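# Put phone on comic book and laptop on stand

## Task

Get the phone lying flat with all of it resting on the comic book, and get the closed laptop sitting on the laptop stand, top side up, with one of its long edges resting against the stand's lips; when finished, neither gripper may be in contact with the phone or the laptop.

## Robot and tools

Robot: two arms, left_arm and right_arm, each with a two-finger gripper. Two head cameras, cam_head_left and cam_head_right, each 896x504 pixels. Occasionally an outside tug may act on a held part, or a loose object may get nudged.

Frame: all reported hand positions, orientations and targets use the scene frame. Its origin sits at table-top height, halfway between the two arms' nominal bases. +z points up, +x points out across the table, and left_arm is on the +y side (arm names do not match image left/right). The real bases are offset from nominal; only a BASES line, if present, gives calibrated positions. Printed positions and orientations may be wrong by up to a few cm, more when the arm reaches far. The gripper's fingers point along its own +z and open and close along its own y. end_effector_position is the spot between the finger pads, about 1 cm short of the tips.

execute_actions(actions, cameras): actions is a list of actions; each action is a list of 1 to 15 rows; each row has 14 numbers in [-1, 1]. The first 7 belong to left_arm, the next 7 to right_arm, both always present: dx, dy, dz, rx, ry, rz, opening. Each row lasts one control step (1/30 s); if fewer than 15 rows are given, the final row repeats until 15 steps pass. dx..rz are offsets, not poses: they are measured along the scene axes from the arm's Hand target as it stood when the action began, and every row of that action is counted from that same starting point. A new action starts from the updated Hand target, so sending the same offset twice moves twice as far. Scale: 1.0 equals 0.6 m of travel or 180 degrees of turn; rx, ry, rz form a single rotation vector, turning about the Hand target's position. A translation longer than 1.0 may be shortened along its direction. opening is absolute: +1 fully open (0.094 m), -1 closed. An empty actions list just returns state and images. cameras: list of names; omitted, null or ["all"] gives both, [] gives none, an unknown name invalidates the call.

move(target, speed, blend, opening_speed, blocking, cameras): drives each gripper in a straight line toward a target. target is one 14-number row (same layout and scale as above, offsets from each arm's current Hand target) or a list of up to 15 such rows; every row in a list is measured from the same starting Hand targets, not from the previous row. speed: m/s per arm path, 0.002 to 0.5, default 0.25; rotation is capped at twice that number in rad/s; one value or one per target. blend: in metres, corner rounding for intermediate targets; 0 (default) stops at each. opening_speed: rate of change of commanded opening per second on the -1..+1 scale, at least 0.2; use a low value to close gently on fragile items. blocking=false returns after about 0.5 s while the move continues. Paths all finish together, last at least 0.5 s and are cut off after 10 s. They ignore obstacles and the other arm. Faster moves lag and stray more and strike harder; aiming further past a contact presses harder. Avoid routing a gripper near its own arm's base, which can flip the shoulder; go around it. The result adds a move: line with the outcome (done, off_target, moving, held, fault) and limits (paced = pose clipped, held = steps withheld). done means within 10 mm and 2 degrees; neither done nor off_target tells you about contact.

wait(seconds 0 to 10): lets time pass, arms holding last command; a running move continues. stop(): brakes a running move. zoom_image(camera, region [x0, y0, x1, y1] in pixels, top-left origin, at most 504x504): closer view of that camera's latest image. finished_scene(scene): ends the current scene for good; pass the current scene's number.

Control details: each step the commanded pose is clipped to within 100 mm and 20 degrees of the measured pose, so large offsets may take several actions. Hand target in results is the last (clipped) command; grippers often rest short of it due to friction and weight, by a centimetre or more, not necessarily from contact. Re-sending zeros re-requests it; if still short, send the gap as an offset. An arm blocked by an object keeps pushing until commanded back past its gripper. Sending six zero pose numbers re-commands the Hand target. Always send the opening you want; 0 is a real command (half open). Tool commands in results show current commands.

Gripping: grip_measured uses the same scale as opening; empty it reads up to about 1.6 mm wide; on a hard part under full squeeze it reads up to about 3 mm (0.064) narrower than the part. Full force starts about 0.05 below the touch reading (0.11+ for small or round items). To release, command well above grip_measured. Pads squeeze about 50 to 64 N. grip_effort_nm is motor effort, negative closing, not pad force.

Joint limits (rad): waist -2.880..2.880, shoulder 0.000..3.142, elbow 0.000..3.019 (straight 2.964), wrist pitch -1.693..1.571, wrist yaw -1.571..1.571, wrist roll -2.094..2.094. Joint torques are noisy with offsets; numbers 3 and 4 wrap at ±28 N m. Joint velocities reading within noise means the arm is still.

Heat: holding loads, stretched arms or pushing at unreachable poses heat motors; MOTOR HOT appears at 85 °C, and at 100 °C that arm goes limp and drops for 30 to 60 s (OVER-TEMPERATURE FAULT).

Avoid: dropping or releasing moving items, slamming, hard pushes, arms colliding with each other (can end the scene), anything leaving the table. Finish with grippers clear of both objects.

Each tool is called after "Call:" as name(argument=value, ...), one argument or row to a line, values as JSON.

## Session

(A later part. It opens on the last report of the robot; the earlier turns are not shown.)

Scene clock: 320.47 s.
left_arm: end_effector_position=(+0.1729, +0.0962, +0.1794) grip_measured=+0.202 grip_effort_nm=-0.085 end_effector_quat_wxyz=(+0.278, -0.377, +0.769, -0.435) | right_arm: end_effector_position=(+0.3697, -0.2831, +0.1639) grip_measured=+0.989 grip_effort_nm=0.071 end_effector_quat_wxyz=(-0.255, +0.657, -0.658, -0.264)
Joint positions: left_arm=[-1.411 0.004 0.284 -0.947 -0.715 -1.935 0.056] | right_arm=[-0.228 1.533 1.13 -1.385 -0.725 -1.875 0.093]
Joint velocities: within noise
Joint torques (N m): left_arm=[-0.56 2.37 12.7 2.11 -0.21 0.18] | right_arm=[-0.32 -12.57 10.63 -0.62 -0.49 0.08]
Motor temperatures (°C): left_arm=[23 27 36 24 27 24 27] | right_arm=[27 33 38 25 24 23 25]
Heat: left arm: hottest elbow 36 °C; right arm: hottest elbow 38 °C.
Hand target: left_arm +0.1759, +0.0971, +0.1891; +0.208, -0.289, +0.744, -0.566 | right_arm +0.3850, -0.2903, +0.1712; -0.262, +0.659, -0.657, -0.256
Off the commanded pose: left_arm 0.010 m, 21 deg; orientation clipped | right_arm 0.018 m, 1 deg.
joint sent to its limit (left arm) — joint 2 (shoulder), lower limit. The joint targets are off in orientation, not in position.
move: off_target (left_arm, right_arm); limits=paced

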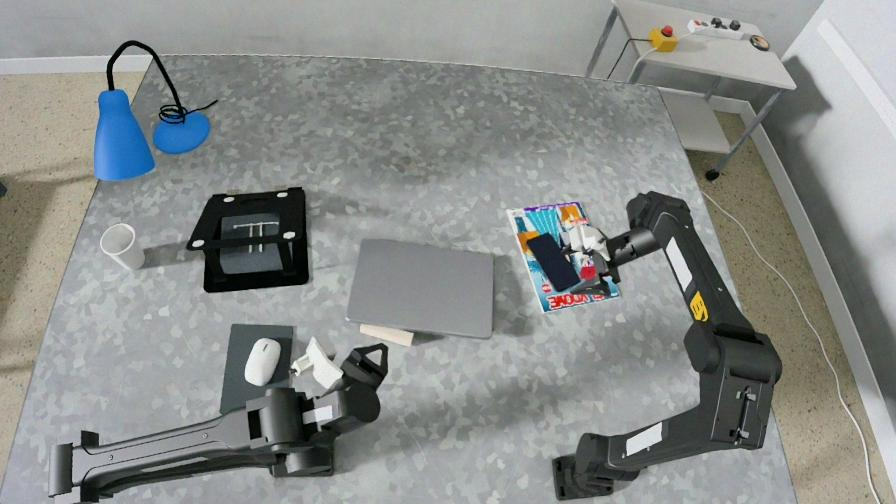

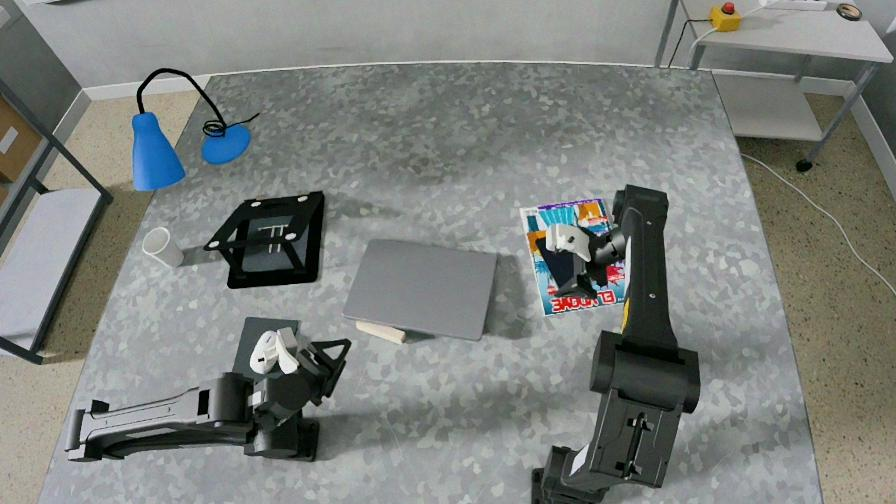

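Call:
move(
  target=[0.0,0.3,0.2,0,0,0,0.2,0,0,0,0,0,0,0.99],
)

Scene clock: 335.97 s.
left_arm: end_effector_position=(+0.1784, +0.2699, +0.2849) grip_measured=+0.202 grip_effort_nm=-0.081 end_effector_quat_wxyz=(+0.469, -0.463, +0.714, -0.234) | right_arm: end_effector_position=(+0.3697, -0.2831, +0.1639) grip_measured=+0.989 grip_effort_nm=0.066 end_effector_quat_wxyz=(-0.255, +0.657, -0.658, -0.264)
Joint positions: left_arm=[-1.185 0.005 0.637 -1.671 -1.021 -2.004 0.056] | right_arm=[-0.228 1.533 1.13 -1.385 -0.725 -1.875 0.093]
Joint velocities: within noise
Joint torques (N m): left_arm=[-2.61 5.25 15.19 0.65 -0.42 -0.06] | right_arm=[-0.15 -12.63 10.63 -0.62 -0.49 0.08]
Motor temperatures (°C): left_arm=[23 27 36 24 27 24 27] | right_arm=[27 33 39 25 24 23 25]
Heat: left arm: hottest elbow 36 °C; right arm: hottest elbow 39 °C.
Hand target: left_arm +0.1759, +0.2770, +0.3091; +0.381, -0.406, +0.745, -0.368 | right_arm +0.3850, -0.2903, +0.1712; -0.262, +0.659, -0.657, -0.256
Off the commanded pose: left_arm 0.025 m, 53 deg; orientation clipped | right_arm 0.018 m, 1 deg.
joint sent to its limit (left arm) — joint 2 (shoulder), lower limit; joint 4 (wrist pitch), lower limit. The joint targets are off in orientation, not in position.
move: off_target (left_arm, right_arm); limits=paced

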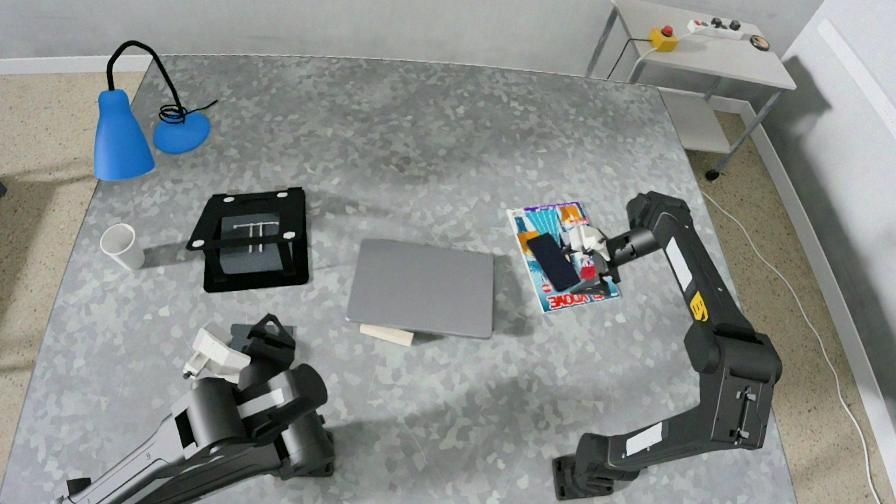

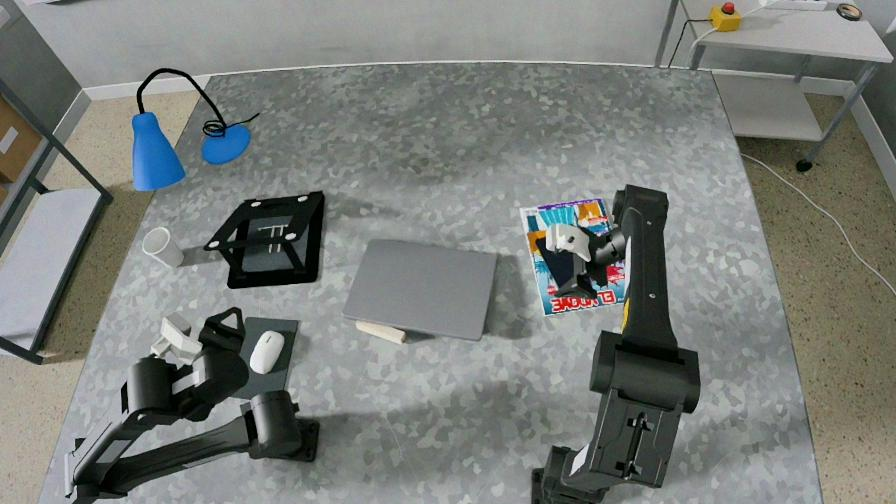

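Call:
move(
  target=[
    [0.24,0.138,-0.065,-0.127,0.390,0.082,0.99,0,0,0,0,0,0,0.99],
    [0.35,-0.03,-0.248,-0.127,0.390,0.082,0.99,0,0,0,0,0,0,0.99],
  ],
)

Call:
zoom_image(
  camera="cam_head_left",
  region=[290, 160, 600, 400],
)

Scene clock: 348.37 s.
left_arm: end_effector_position=(+0.3853, +0.2632, +0.1640) grip_measured=+0.988 grip_effort_nm=0.120 end_effector_quat_wxyz=(+0.153, +0.691, -0.689, +0.154) | right_arm: end_effector_position=(+0.3697, -0.2831, +0.1639) grip_measured=+0.989 grip_effort_nm=0.066 end_effector_quat_wxyz=(-0.255, +0.657, -0.658, -0.264)
Joint positions: left_arm=[0.23 1.37 1.045 -1.362 0.422 -1.29 0.093] | right_arm=[-0.228 1.533 1.13 -1.385 -0.725 -1.875 0.093]
Joint velocities: within noise
Joint torques (N m): left_arm=[-1.96 -10.29 9.14 0.55 0.2 -0.04] | right_arm=[-0.21 -12.63 10.62 -0.61 -0.49 0.08]
Motor temperatures (°C): left_arm=[23 27 36 24 27 24 27] | right_arm=[27 32 39 25 24 23 25]
Heat: left arm: hottest elbow 36 °C; right arm: hottest elbow 39 °C.
Hand target: left_arm +0.3860, +0.2591, +0.1603; +0.154, +0.690, -0.690, +0.153 | right_arm +0.3850, -0.2903, +0.1712; -0.262, +0.659, -0.657, -0.256
Off the commanded pose: left_arm 0.006 m, 0 deg | right_arm 0.018 m, 1 deg.
move: off_target (right_arm); limits=paced

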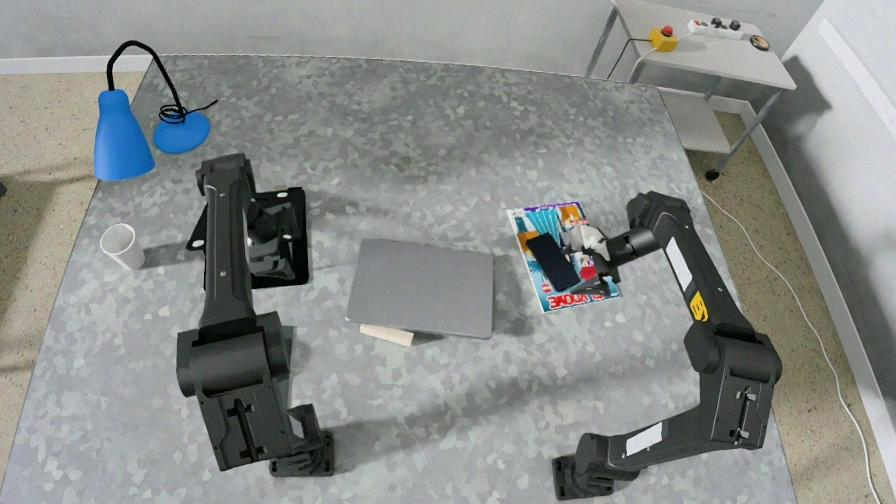

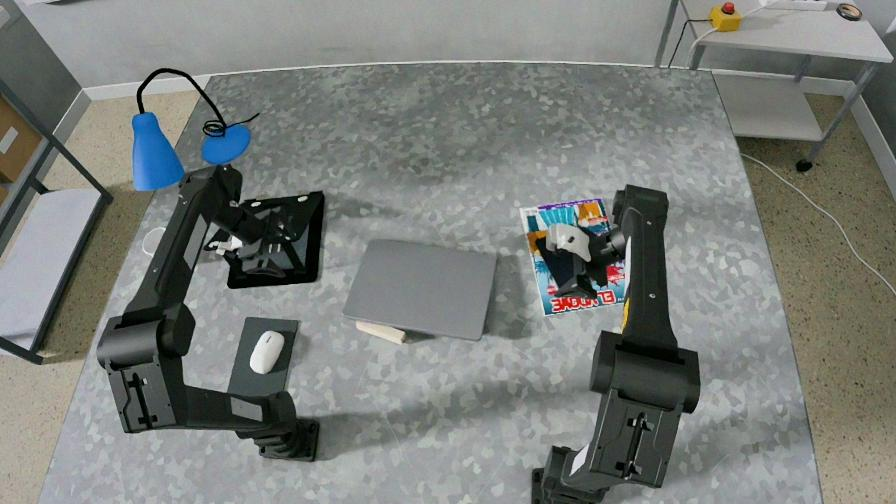

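Scaled by 1.626.

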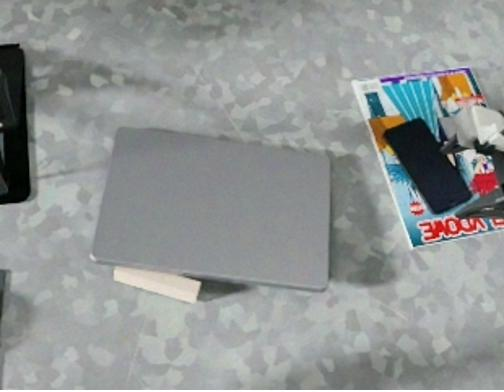

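Call:
zoom_image(
  camera="cam_head_left",
  region=[330, 220, 530, 360],
)

Call:
zoom_image(
  camera="cam_head_right",
  region=[330, 220, 530, 360],
)

Scaled by 2.520.

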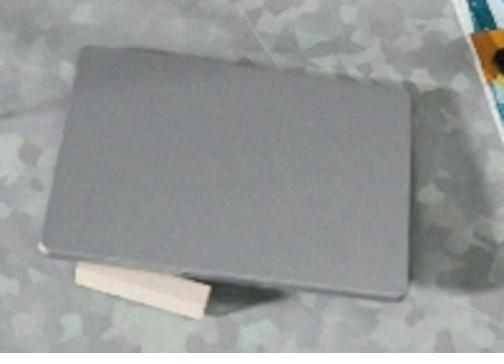

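Scaled by 2.520.

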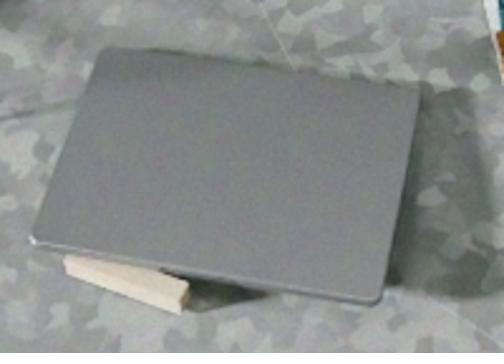

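Call:
move(
  target=[-0.118,0.068,0.02,-0.279,0.423,0.417,0.5,-0.117,0.033,-0.02,0.105,-0.406,0.155,0.5],
  speed=0.35,
)

Scene clock: 387.90 s.
left_arm: end_effector_position=(+0.3200, +0.2989, +0.1662) grip_measured=+0.502 grip_effort_nm=-0.085 end_effector_quat_wxyz=(+0.571, +0.790, +0.106, +0.196) | right_arm: end_effector_position=(+0.3159, -0.2660, +0.1656) grip_measured=+0.501 grip_effort_nm=-0.081 end_effector_quat_wxyz=(+0.694, -0.686, +0.198, -0.093)
Joint positions: left_arm=[0.732 1.495 0.783 -1.664 1.169 -2.099 0.071] | right_arm=[-0.396 1.345 0.444 0.226 -1.54 -2.099 0.071]
Joint velocities: within noise
Joint torques (N m): left_arm=[-0.38 -12.1 5.78 -1.54 0.5 -0.11] | right_arm=[-0.38 -7.3 5.29 1.28 -0.48 0.16]
Motor temperatures (°C): left_arm=[23 27 35 24 27 24 27] | right_arm=[27 32 40 25 24 23 25]
Heat: left arm: hottest elbow 35 °C; right arm: hottest elbow 40 °C.
Hand target: left_arm +0.3151, +0.2999, +0.1723; +0.627, +0.762, +0.159, +0.042 | right_arm +0.3148, -0.2705, +0.1591; +0.628, -0.761, +0.162, -0.032
Off the commanded pose: left_arm 0.008 m, 21 deg; orientation clipped | right_arm 0.008 m, 14 deg.
joint sent to its limit (left arm) — joint 4 (wrist pitch), lower limit; joint 6 (wrist roll), lower limit. The joint targets are off in orientation, not in position.
joint sent to its limit (right arm) — joint 6 (wrist roll), lower limit. The joint targets are off in orientation, not in position.
move: off_target (left_arm, right_arm); limits=paced

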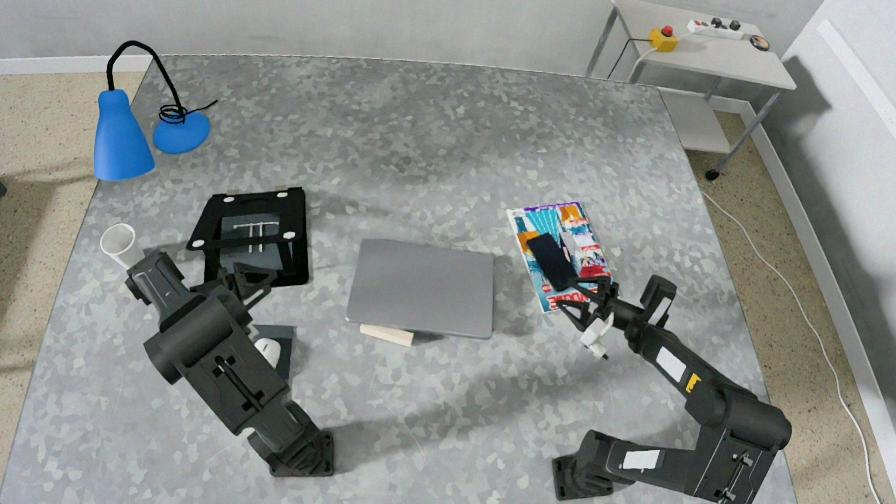

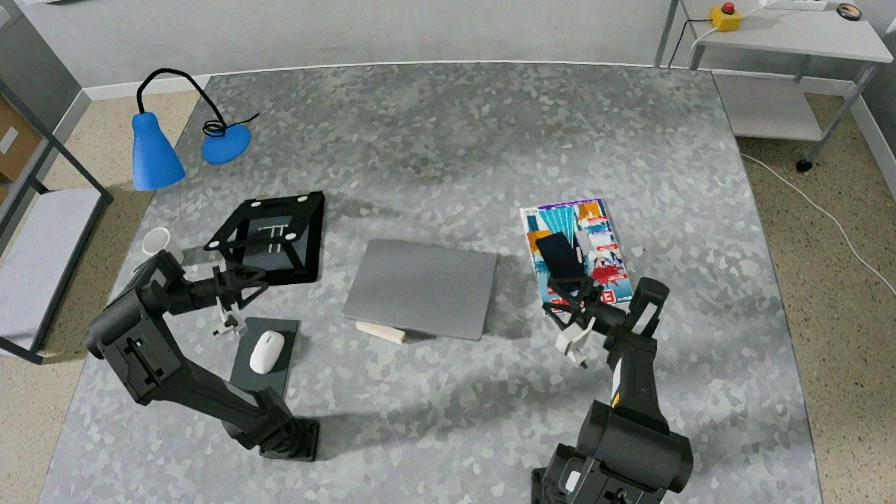

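Call:
move(
  target=[
    [0,0,0.04,0.127,-0.473,-0.104,0.5,0,0,0.04,0.127,0.473,-0.104,0.5],
    [0,0,0.0,0.25,-0.936,-0.206,0.5,0,0,0.0,0.25,0.936,-0.206,0.5],
  ],
  speed=0.45,
)

Scene clock: 399.20 s.
left_arm: end_effector_position=(+0.3077, +0.2954, +0.1660) grip_measured=+0.502 grip_effort_nm=-0.090 end_effector_quat_wxyz=(+0.073, -0.225, +0.787, -0.570) | right_arm: end_effector_position=(+0.3135, -0.2704, +0.1544) grip_measured=+0.501 grip_effort_nm=-0.081 end_effector_quat_wxyz=(+0.033, +0.157, +0.759, +0.632)
Joint positions: left_arm=[0.73 1.453 0.783 -1.664 1.083 0.674 0.071] | right_arm=[-0.396 1.558 0.81 -1.406 -1.329 -0.445 0.071]
Joint velocities: within noise
Joint torques (N m): left_arm=[-1.55 -8.12 10.22 -1.37 0.3 0.2] | right_arm=[0.67 -13.57 5.64 -0.28 -0.41 0.14]
Motor temperatures (°C): left_arm=[23 27 34 24 27 24 27] | right_arm=[27 33 39 25 24 23 25]
Heat: left arm: hottest elbow 34 °C; right arm: hottest elbow 39 °C.
Hand target: left_arm +0.3151, +0.2999, +0.1722; +0.024, -0.163, +0.758, -0.630 | right_arm +0.3149, -0.2707, +0.1592; +0.042, +0.150, +0.762, +0.629
Off the commanded pose: left_arm 0.011 m, 12 deg | right_arm 0.005 m, 1 deg.
joint sent to its limit (left arm) — joint 4 (wrist pitch), lower limit. The joint targets are off in orientation, not in position.
move: off_target (left_arm); limits=paced

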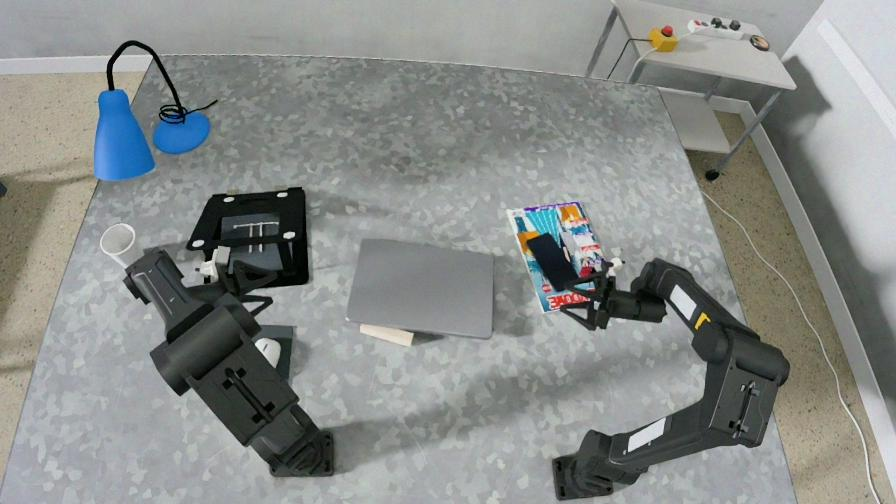

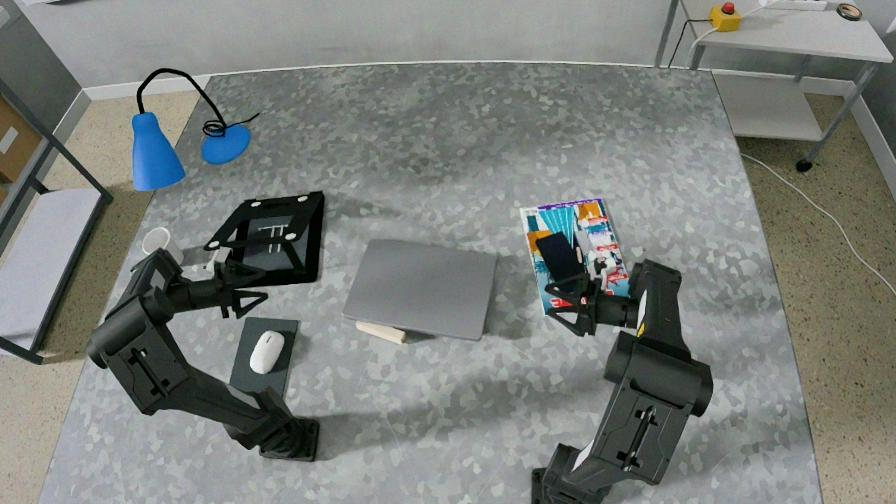

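Call:
move(
  target=[
    [0.008,-0.142,-0.06,0,0,0,0.28,0.008,0.1,-0.05,0,0,0,0.28],
    [0.008,-0.142,-0.195,0,0,0,0.28,0.008,0.1,-0.18,0,0,0,0.28],
  ],
  blend=0.03,
)

Call:
zoom_image(
  camera="cam_head_left",
  region=[230, 200, 660, 420],
)

Call:
zoom_image(
  camera="cam_head_right",
  region=[230, 200, 660, 420],
)

Scene clock: 405.90 s.
left_arm: end_effector_position=(+0.3196, +0.2200, +0.0593) grip_measured=+0.282 grip_effort_nm=-0.081 end_effector_quat_wxyz=(+0.026, -0.170, +0.757, -0.631) | right_arm: end_effector_position=(+0.3230, -0.2157, +0.0480) grip_measured=+0.281 grip_effort_nm=-0.085 end_effector_quat_wxyz=(+0.040, +0.157, +0.760, +0.629)
Joint positions: left_arm=[0.491 1.797 0.678 -1.34 1.243 0.736 0.06] | right_arm=[-0.223 1.683 0.563 -0.223 -1.359 0.373 0.06]
Joint velocities: within noise
Joint torques (N m): left_arm=[-2.14 -11.11 3.14 -0.25 0.45 -0.02] | right_arm=[1.44 -13.68 3.06 0.87 -0.5 0.18]
Motor temperatures (°C): left_arm=[23 27 34 24 27 24 27] | right_arm=[27 33 38 25 24 23 25]
Heat: left arm: hottest elbow 34 °C; right arm: hottest elbow 38 °C.
Hand target: left_arm +0.3199, +0.2148, +0.0552; +0.024, -0.163, +0.759, -0.630 | right_arm +0.3197, -0.2107, +0.0512; +0.042, +0.150, +0.762, +0.629
Off the commanded pose: left_arm 0.007 m, 1 deg | right_arm 0.007 m, 1 deg.
move: done

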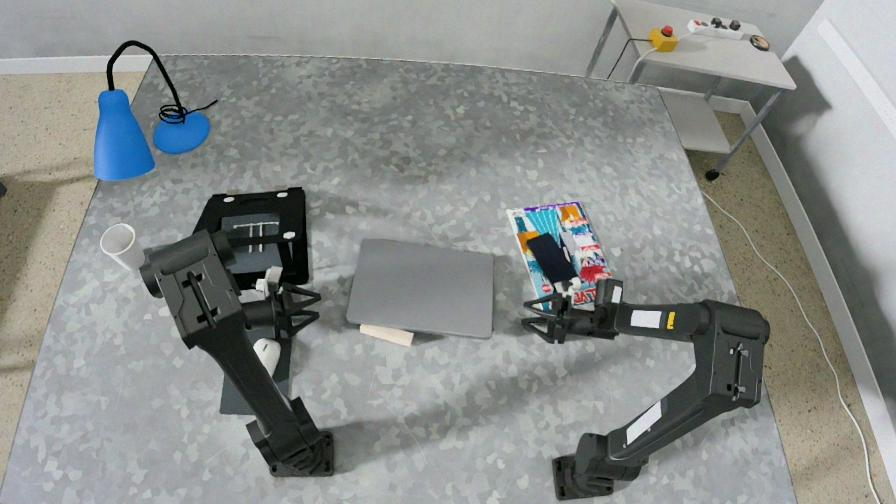

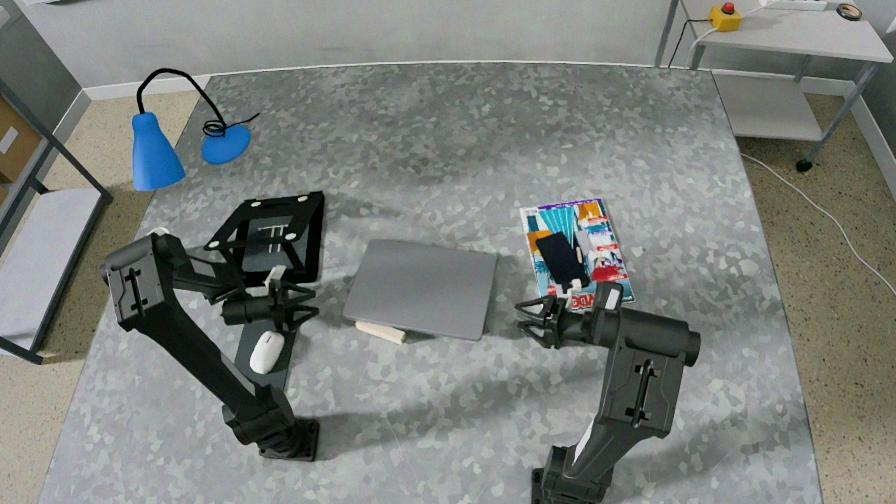

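Scaled by 1.172.

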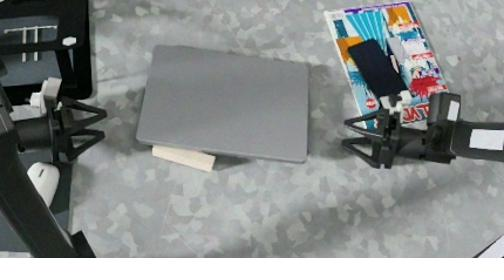

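Scaled by 1.172.

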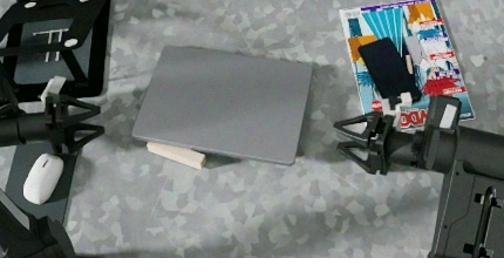

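Call:
zoom_image(
  camera="cam_head_left",
  region=[500, 270, 600, 350],
)

Call:
zoom_image(
  camera="cam_head_right",
  region=[460, 270, 560, 350],
)

Call:
zoom_image(
  camera="cam_head_left",
  region=[260, 270, 360, 350],
)

Scaled by 5.040.

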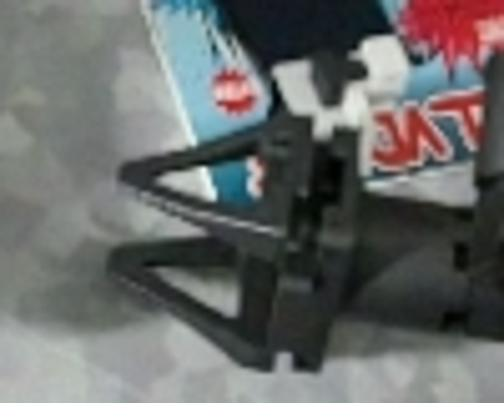

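Scaled by 5.040.

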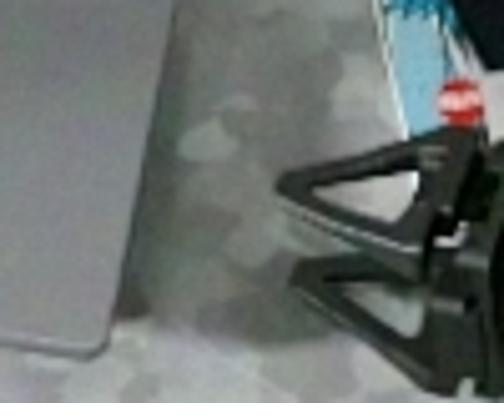

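Scaled by 5.040.

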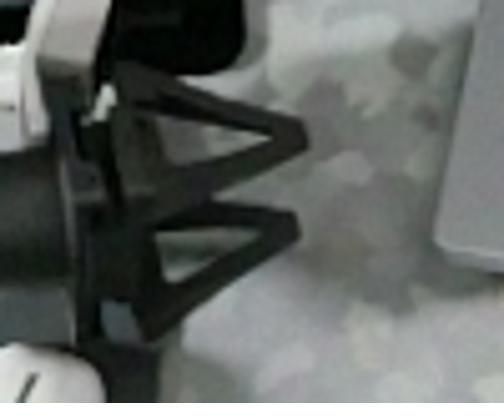

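Call:
move(
  target=[
    [0,0,0,0,0,0,0.5,0,0,0,0,0,0,0.5],
    [0,-0.117,0,0,0,0,0.5,0,0.117,0,0,0,0,0.5],
  ],
  speed=0.1,
)

Call:
zoom_image(
  camera="cam_head_left",
  region=[280, 220, 560, 380],
)

Call:
zoom_image(
  camera="cam_head_right",
  region=[280, 220, 560, 380],
)

Scene clock: 423.57 s.
left_arm: end_effector_position=(+0.3227, +0.1494, +0.0526) grip_measured=+0.498 grip_effort_nm=0.125 end_effector_quat_wxyz=(+0.022, -0.171, +0.756, -0.632) | right_arm: end_effector_position=(+0.3262, -0.1445, +0.0595) grip_measured=+0.499 grip_effort_nm=0.061 end_effector_quat_wxyz=(+0.053, +0.146, +0.761, +0.630)
Joint positions: left_arm=[0.245 1.604 0.472 -0.518 1.368 -0.108 0.07] | right_arm=[0.005 1.674 0.427 0.613 -1.224 1.071 0.07]
Joint velocities: within noise
Joint torques (N m): left_arm=[-2.32 -10.81 3.51 0.55 0.46 -0.02] | right_arm=[1.32 -9.88 2.77 1.7 -0.26 0.15]
Motor temperatures (°C): left_arm=[23 27 33 24 27 24 27] | right_arm=[27 33 36 25 24 23 25]
Heat: left arm: hottest elbow 33 °C; right arm: hottest elbow 36 °C.
Hand target: left_arm +0.3199, +0.1445, +0.0552; +0.023, -0.163, +0.759, -0.630 | right_arm +0.3197, -0.1404, +0.0512; +0.042, +0.150, +0.762, +0.629
Off the commanded pose: left_arm 0.006 m, 1 deg | right_arm 0.011 m, 1 deg.
move: off_target (right_arm)

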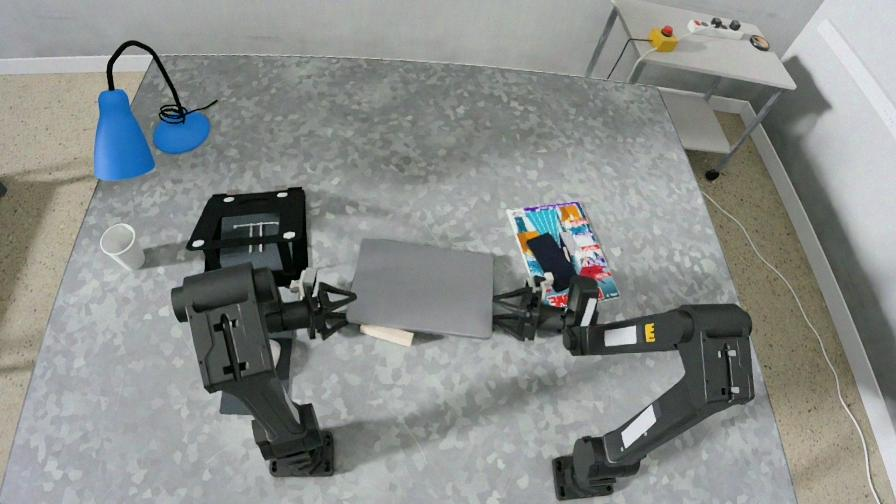

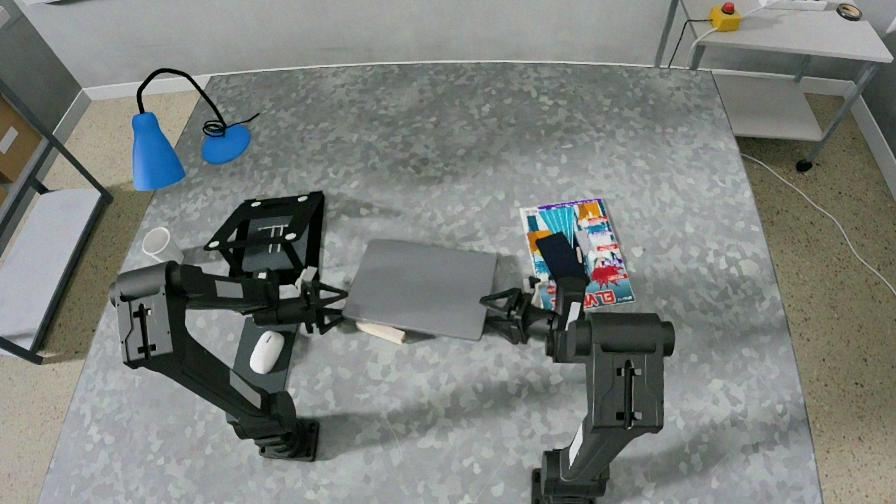

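Scaled by 1.800.

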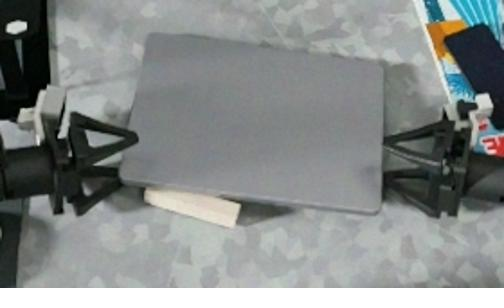

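Scaled by 1.800.

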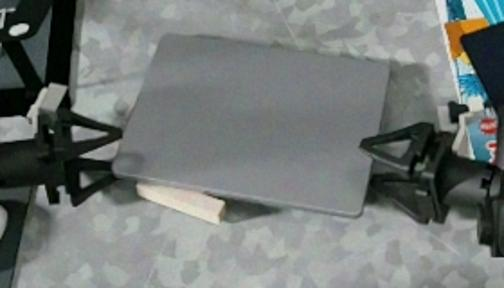

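Call:
move(
  target=[0,-0.04,0,0,0,0,0.5,0,0.04,-0.008,0,0,0,0.5],
  speed=0.06,
)

Call:
zoom_image(
  camera="cam_head_left",
  region=[280, 220, 560, 380],
)

Call:
zoom_image(
  camera="cam_head_right",
  region=[280, 220, 560, 380],
)

Scene clock: 427.87 s.
left_arm: end_effector_position=(+0.3242, +0.1266, +0.0524) grip_measured=+0.498 grip_effort_nm=0.129 end_effector_quat_wxyz=(+0.024, -0.172, +0.757, -0.630) | right_arm: end_effector_position=(+0.3261, -0.1210, +0.0532) grip_measured=+0.499 grip_effort_nm=0.056 end_effector_quat_wxyz=(+0.052, +0.148, +0.761, +0.629)
Joint positions: left_arm=[0.156 1.554 0.376 -0.05 1.35 -0.536 0.07] | right_arm=[0.081 1.724 0.417 0.776 -1.158 1.189 0.07]
Joint velocities: within noise
Joint torques (N m): left_arm=[-2.55 -10.87 3.66 1.25 0.54 -0.01] | right_arm=[1.55 -10.4 2.52 1.85 -0.23 0.16]
Motor temperatures (°C): left_arm=[23 27 32 24 27 24 27] | right_arm=[27 33 35 25 24 23 25]
Heat: left arm: hottest elbow 32 °C; right arm: hottest elbow 35 °C.
Hand target: left_arm +0.3200, +0.1206, +0.0553; +0.024, -0.163, +0.759, -0.630 | right_arm +0.3196, -0.1165, +0.0464; +0.041, +0.150, +0.762, +0.629
Off the commanded pose: left_arm 0.008 m, 1 deg | right_arm 0.010 m, 1 deg.
move: done

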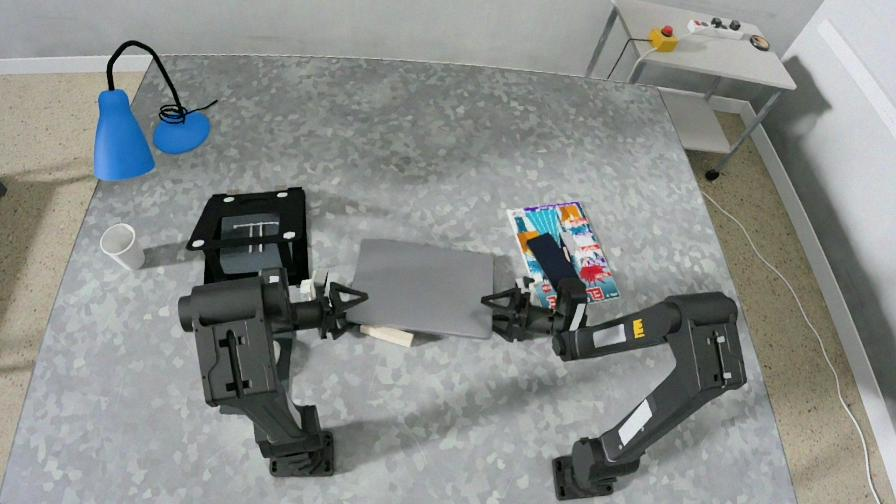

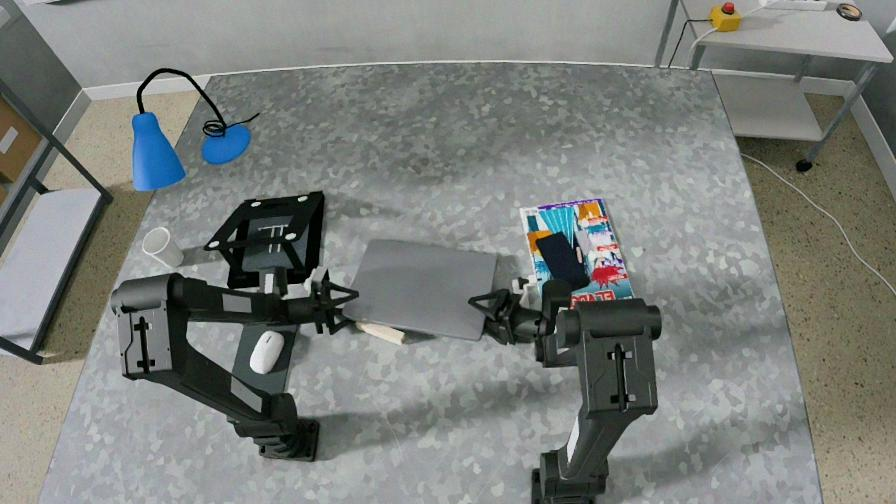

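Scaled by 1.800.

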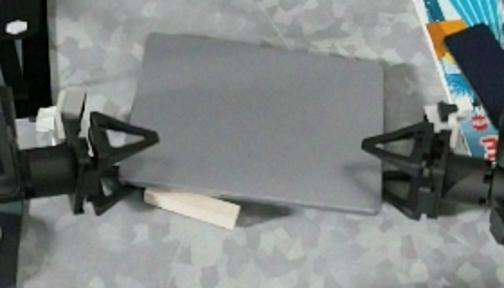

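Scaled by 1.800.

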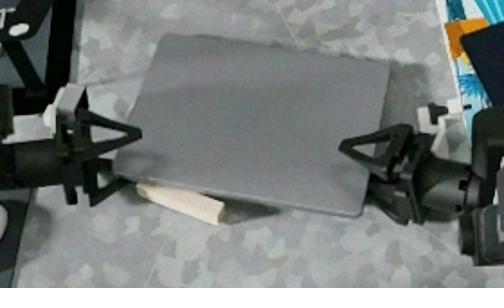

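Call:
move(
  target=[0,0,0,0,0,0,-0.9,0,0,0,0,0,0,-0.9],
  opening_speed=0.35,
)

Call:
zoom_image(
  camera="cam_head_left",
  region=[280, 220, 560, 380],
)

Call:
zoom_image(
  camera="cam_head_right",
  region=[280, 220, 560, 380],
)

Scene clock: 434.23 s.
left_arm: end_effector_position=(+0.3216, +0.1264, +0.0485) grip_measured=-0.617 grip_effort_nm=-1.009 end_effector_quat_wxyz=(+0.019, -0.182, +0.760, -0.624) | right_arm: end_effector_position=(+0.3242, -0.1218, +0.0455) grip_measured=-0.617 grip_effort_nm=-1.038 end_effector_quat_wxyz=(+0.044, +0.162, +0.762, +0.625)
Joint positions: left_arm=[0.155 1.554 0.367 -0.04 1.335 -0.558 0.018] | right_arm=[0.081 1.741 0.413 0.776 -1.148 1.199 0.018]
Joint velocities: within noise
Joint torques (N m): left_arm=[-3.08 -10.75 4.36 1.4 1.09 0.04] | right_arm=[1.49 -11.63 2.69 1.89 -0.57 0.06]
Motor temperatures (°C): left_arm=[23 27 32 24 28 24 27] | right_arm=[27 33 35 25 24 23 25]
Heat: left arm: hottest elbow 32 °C; right arm: hottest elbow 35 °C.
Hand target: left_arm +0.3199, +0.1205, +0.0553; +0.024, -0.163, +0.759, -0.630 | right_arm +0.3196, -0.1165, +0.0464; +0.041, +0.150, +0.762, +0.629
Off the commanded pose: left_arm 0.009 m, 2 deg | right_arm 0.007 m, 1 deg.
move: done

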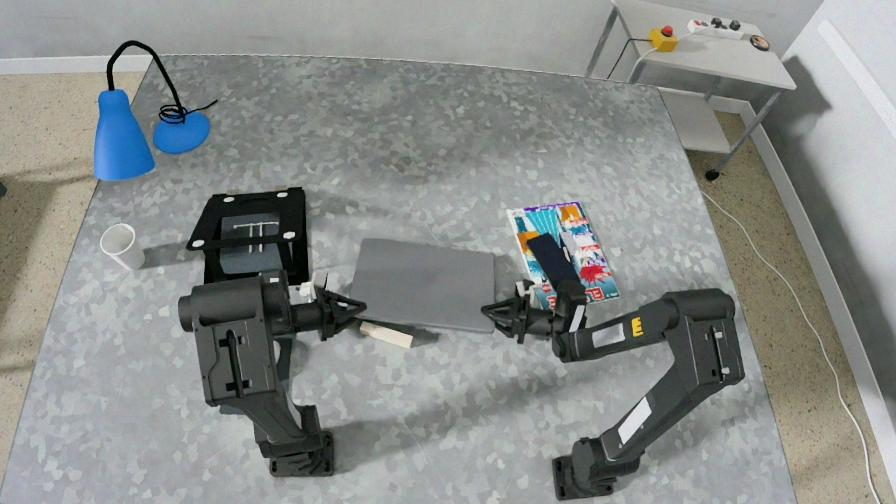

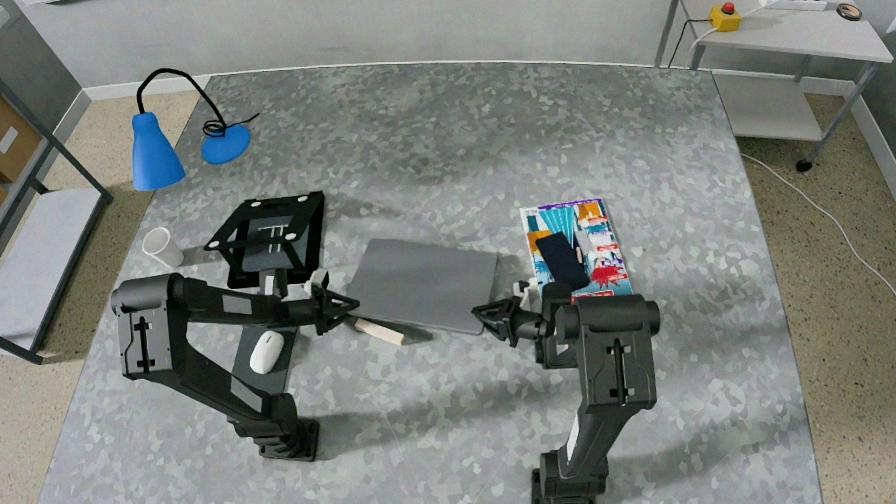

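Scaled by 1.800.

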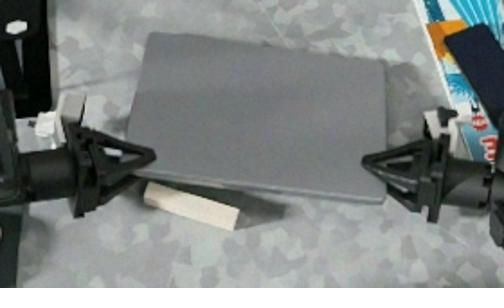

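Scaled by 1.800.

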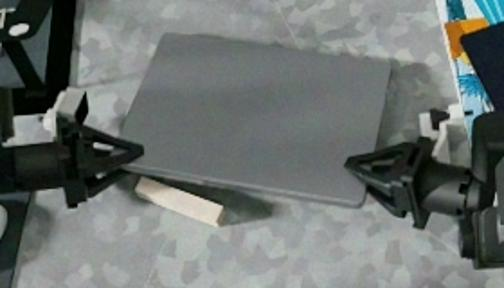

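Call:
move(
  target=[
    [0,0,0.12,0,0.03,0,-0.9,0,0,0.12,0,0.03,0,-0.9],
    [0.258,0.125,0.13,0,0.08,0,-0.9,0.258,0.125,0.13,0,0.08,0,-0.9],
  ],
  speed=0.12,
  blend=0.02,
)

Scene clock: 452.73 s.
left_arm: end_effector_position=(+0.4439, +0.1870, +0.1107) grip_measured=-0.627 grip_effort_nm=-1.004 end_effector_quat_wxyz=(-0.111, -0.274, +0.749, -0.593) | right_arm: end_effector_position=(+0.4514, -0.0579, +0.1049) grip_measured=-0.626 grip_effort_nm=-1.038 end_effector_quat_wxyz=(-0.074, +0.259, +0.757, +0.595)
Joint positions: left_arm=[0.244 1.74 0.97 -1.161 1.277 -0.161 0.018] | right_arm=[0.195 1.741 0.86 0.243 -1.079 1.445 0.018]
Joint velocities: within noise
Joint torques (N m): left_arm=[-1.08 -14.56 14.53 -0.76 1.3 0.42] | right_arm=[2.02 -15.74 11.44 0.99 -0.21 -0.08]
Motor temperatures (°C): left_arm=[23 27 32 24 29 24 28] | right_arm=[27 33 34 25 25 23 26]
Heat: left arm: hottest elbow 32 °C; right arm: hottest elbow 34 °C.
Hand target: left_arm +0.4747, +0.1955, +0.1332; -0.072, -0.241, +0.756, -0.605 | right_arm +0.4745, -0.0414, +0.1244; -0.054, +0.228, +0.761, +0.605
Off the commanded pose: left_arm 0.039 m, 6 deg | right_arm 0.034 m, 4 deg.
move: off_target (left_arm, right_arm)

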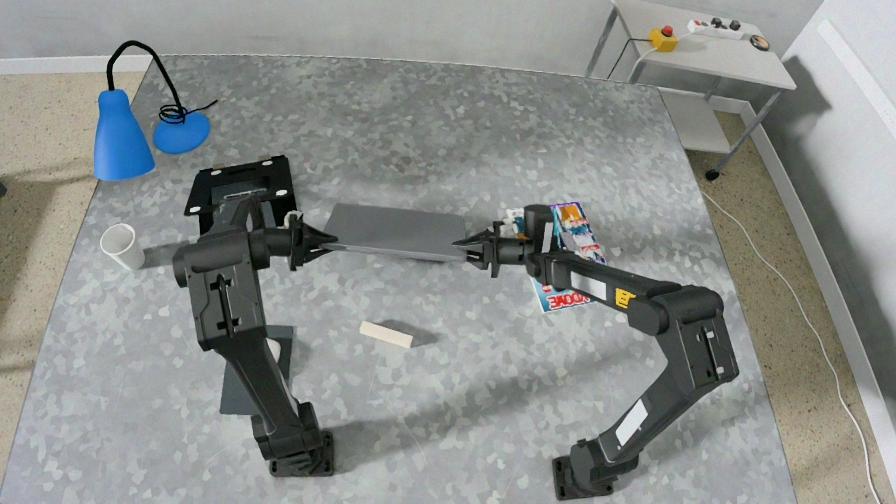

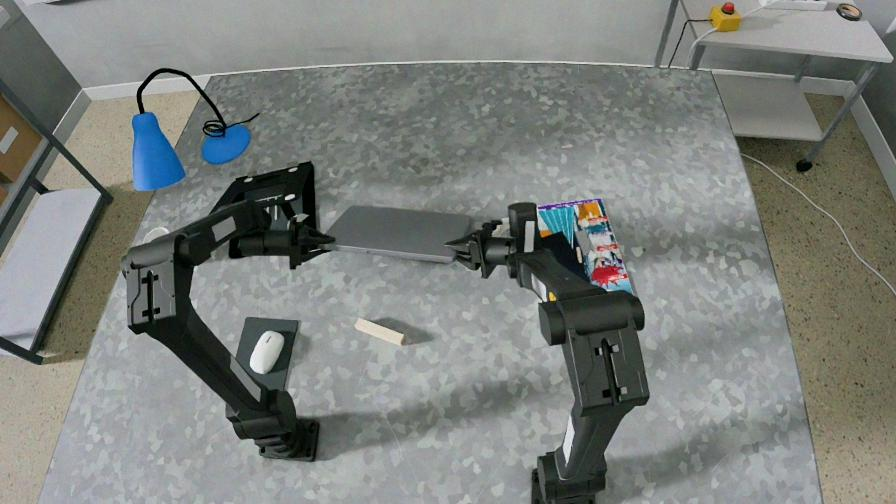

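Call:
move(
  target=[
    [-0.06,-0.06,0.03,0,0,0,-0.9,-0.06,-0.06,0.03,0,0,0,-0.9],
    [-0.04,-0.14,0.03,0,0,0,-0.9,-0.04,-0.14,0.03,0,0,0,-0.9],
  ],
  speed=0.1,
  blend=0.02,
)

Call:
zoom_image(
  camera="cam_head_left",
  region=[150, 120, 550, 360],
)

Call:
zoom_image(
  camera="cam_head_right",
  region=[150, 120, 550, 360],
)

Scene clock: 460.20 s.
left_arm: end_effector_position=(+0.4390, +0.1169, +0.1182) grip_measured=-0.629 grip_effort_nm=-1.009 end_effector_quat_wxyz=(-0.113, -0.283, +0.750, -0.587) | right_arm: end_effector_position=(+0.4367, -0.1288, +0.1081) grip_measured=-0.623 grip_effort_nm=-1.033 end_effector_quat_wxyz=(-0.088, +0.274, +0.754, +0.591)
Joint positions: left_arm=[0.068 1.58 0.798 -0.544 1.272 -0.806 0.017] | right_arm=[0.04 1.682 0.843 -0.049 -1.192 1.215 0.018]
Joint velocities: within noise
Joint torques (N m): left_arm=[-2.84 -16.91 9.96 2.04 1.29 0.15] | right_arm=[0.85 -19.14 9.31 0.4 -0.95 -0.37]
Motor temperatures (°C): left_arm=[23 27 33 24 30 24 28] | right_arm=[27 34 35 25 25 23 26]
Heat: left arm: hottest elbow 33 °C; right arm: hottest elbow 35 °C.
Hand target: left_arm +0.4507, +0.1115, +0.1512; -0.072, -0.241, +0.756, -0.605 | right_arm +0.4503, -0.1254, +0.1424; -0.054, +0.228, +0.761, +0.605
Off the commanded pose: left_arm 0.035 m, 7 deg | right_arm 0.037 m, 7 deg.
move: off_target (left_arm, right_arm)

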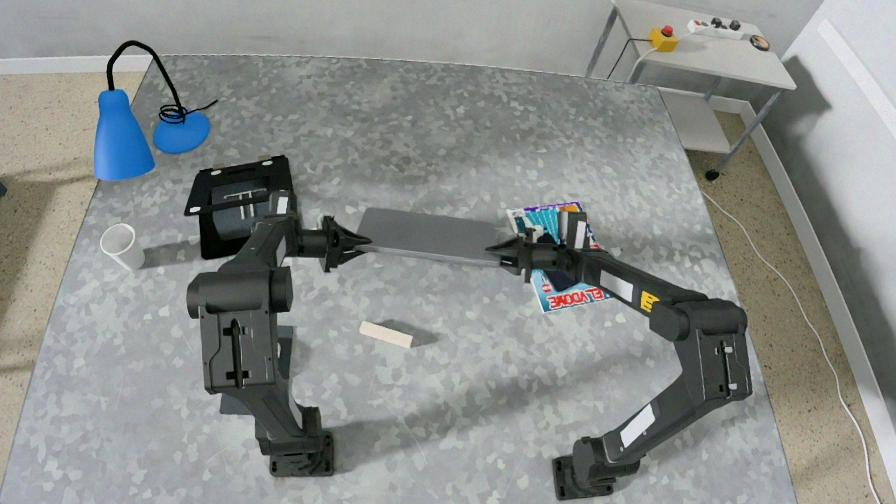

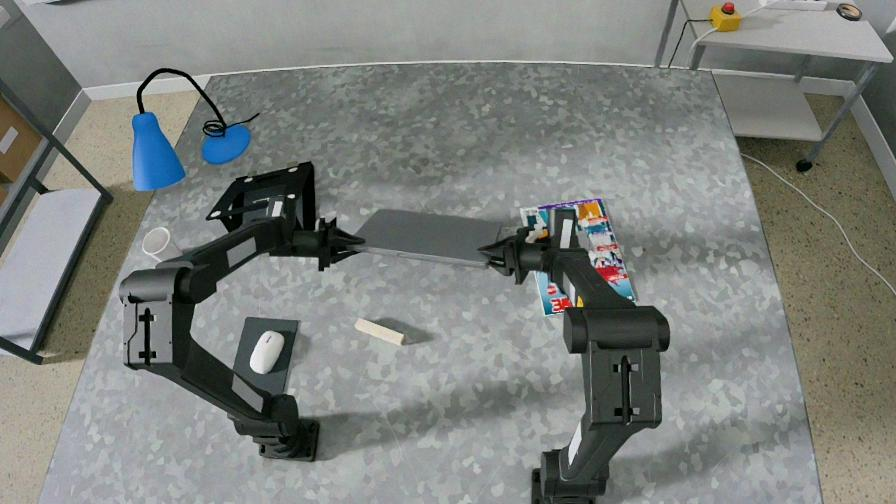

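Scaled by 1.260.

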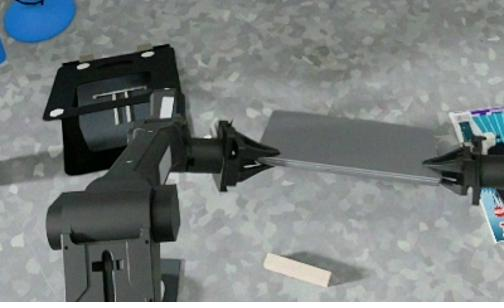

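Scaled by 1.260.

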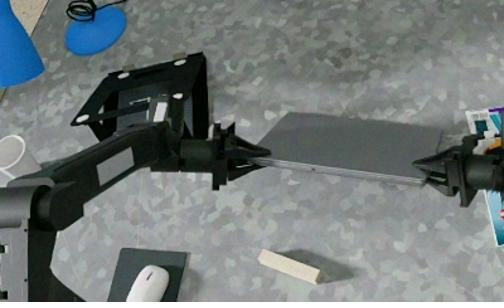

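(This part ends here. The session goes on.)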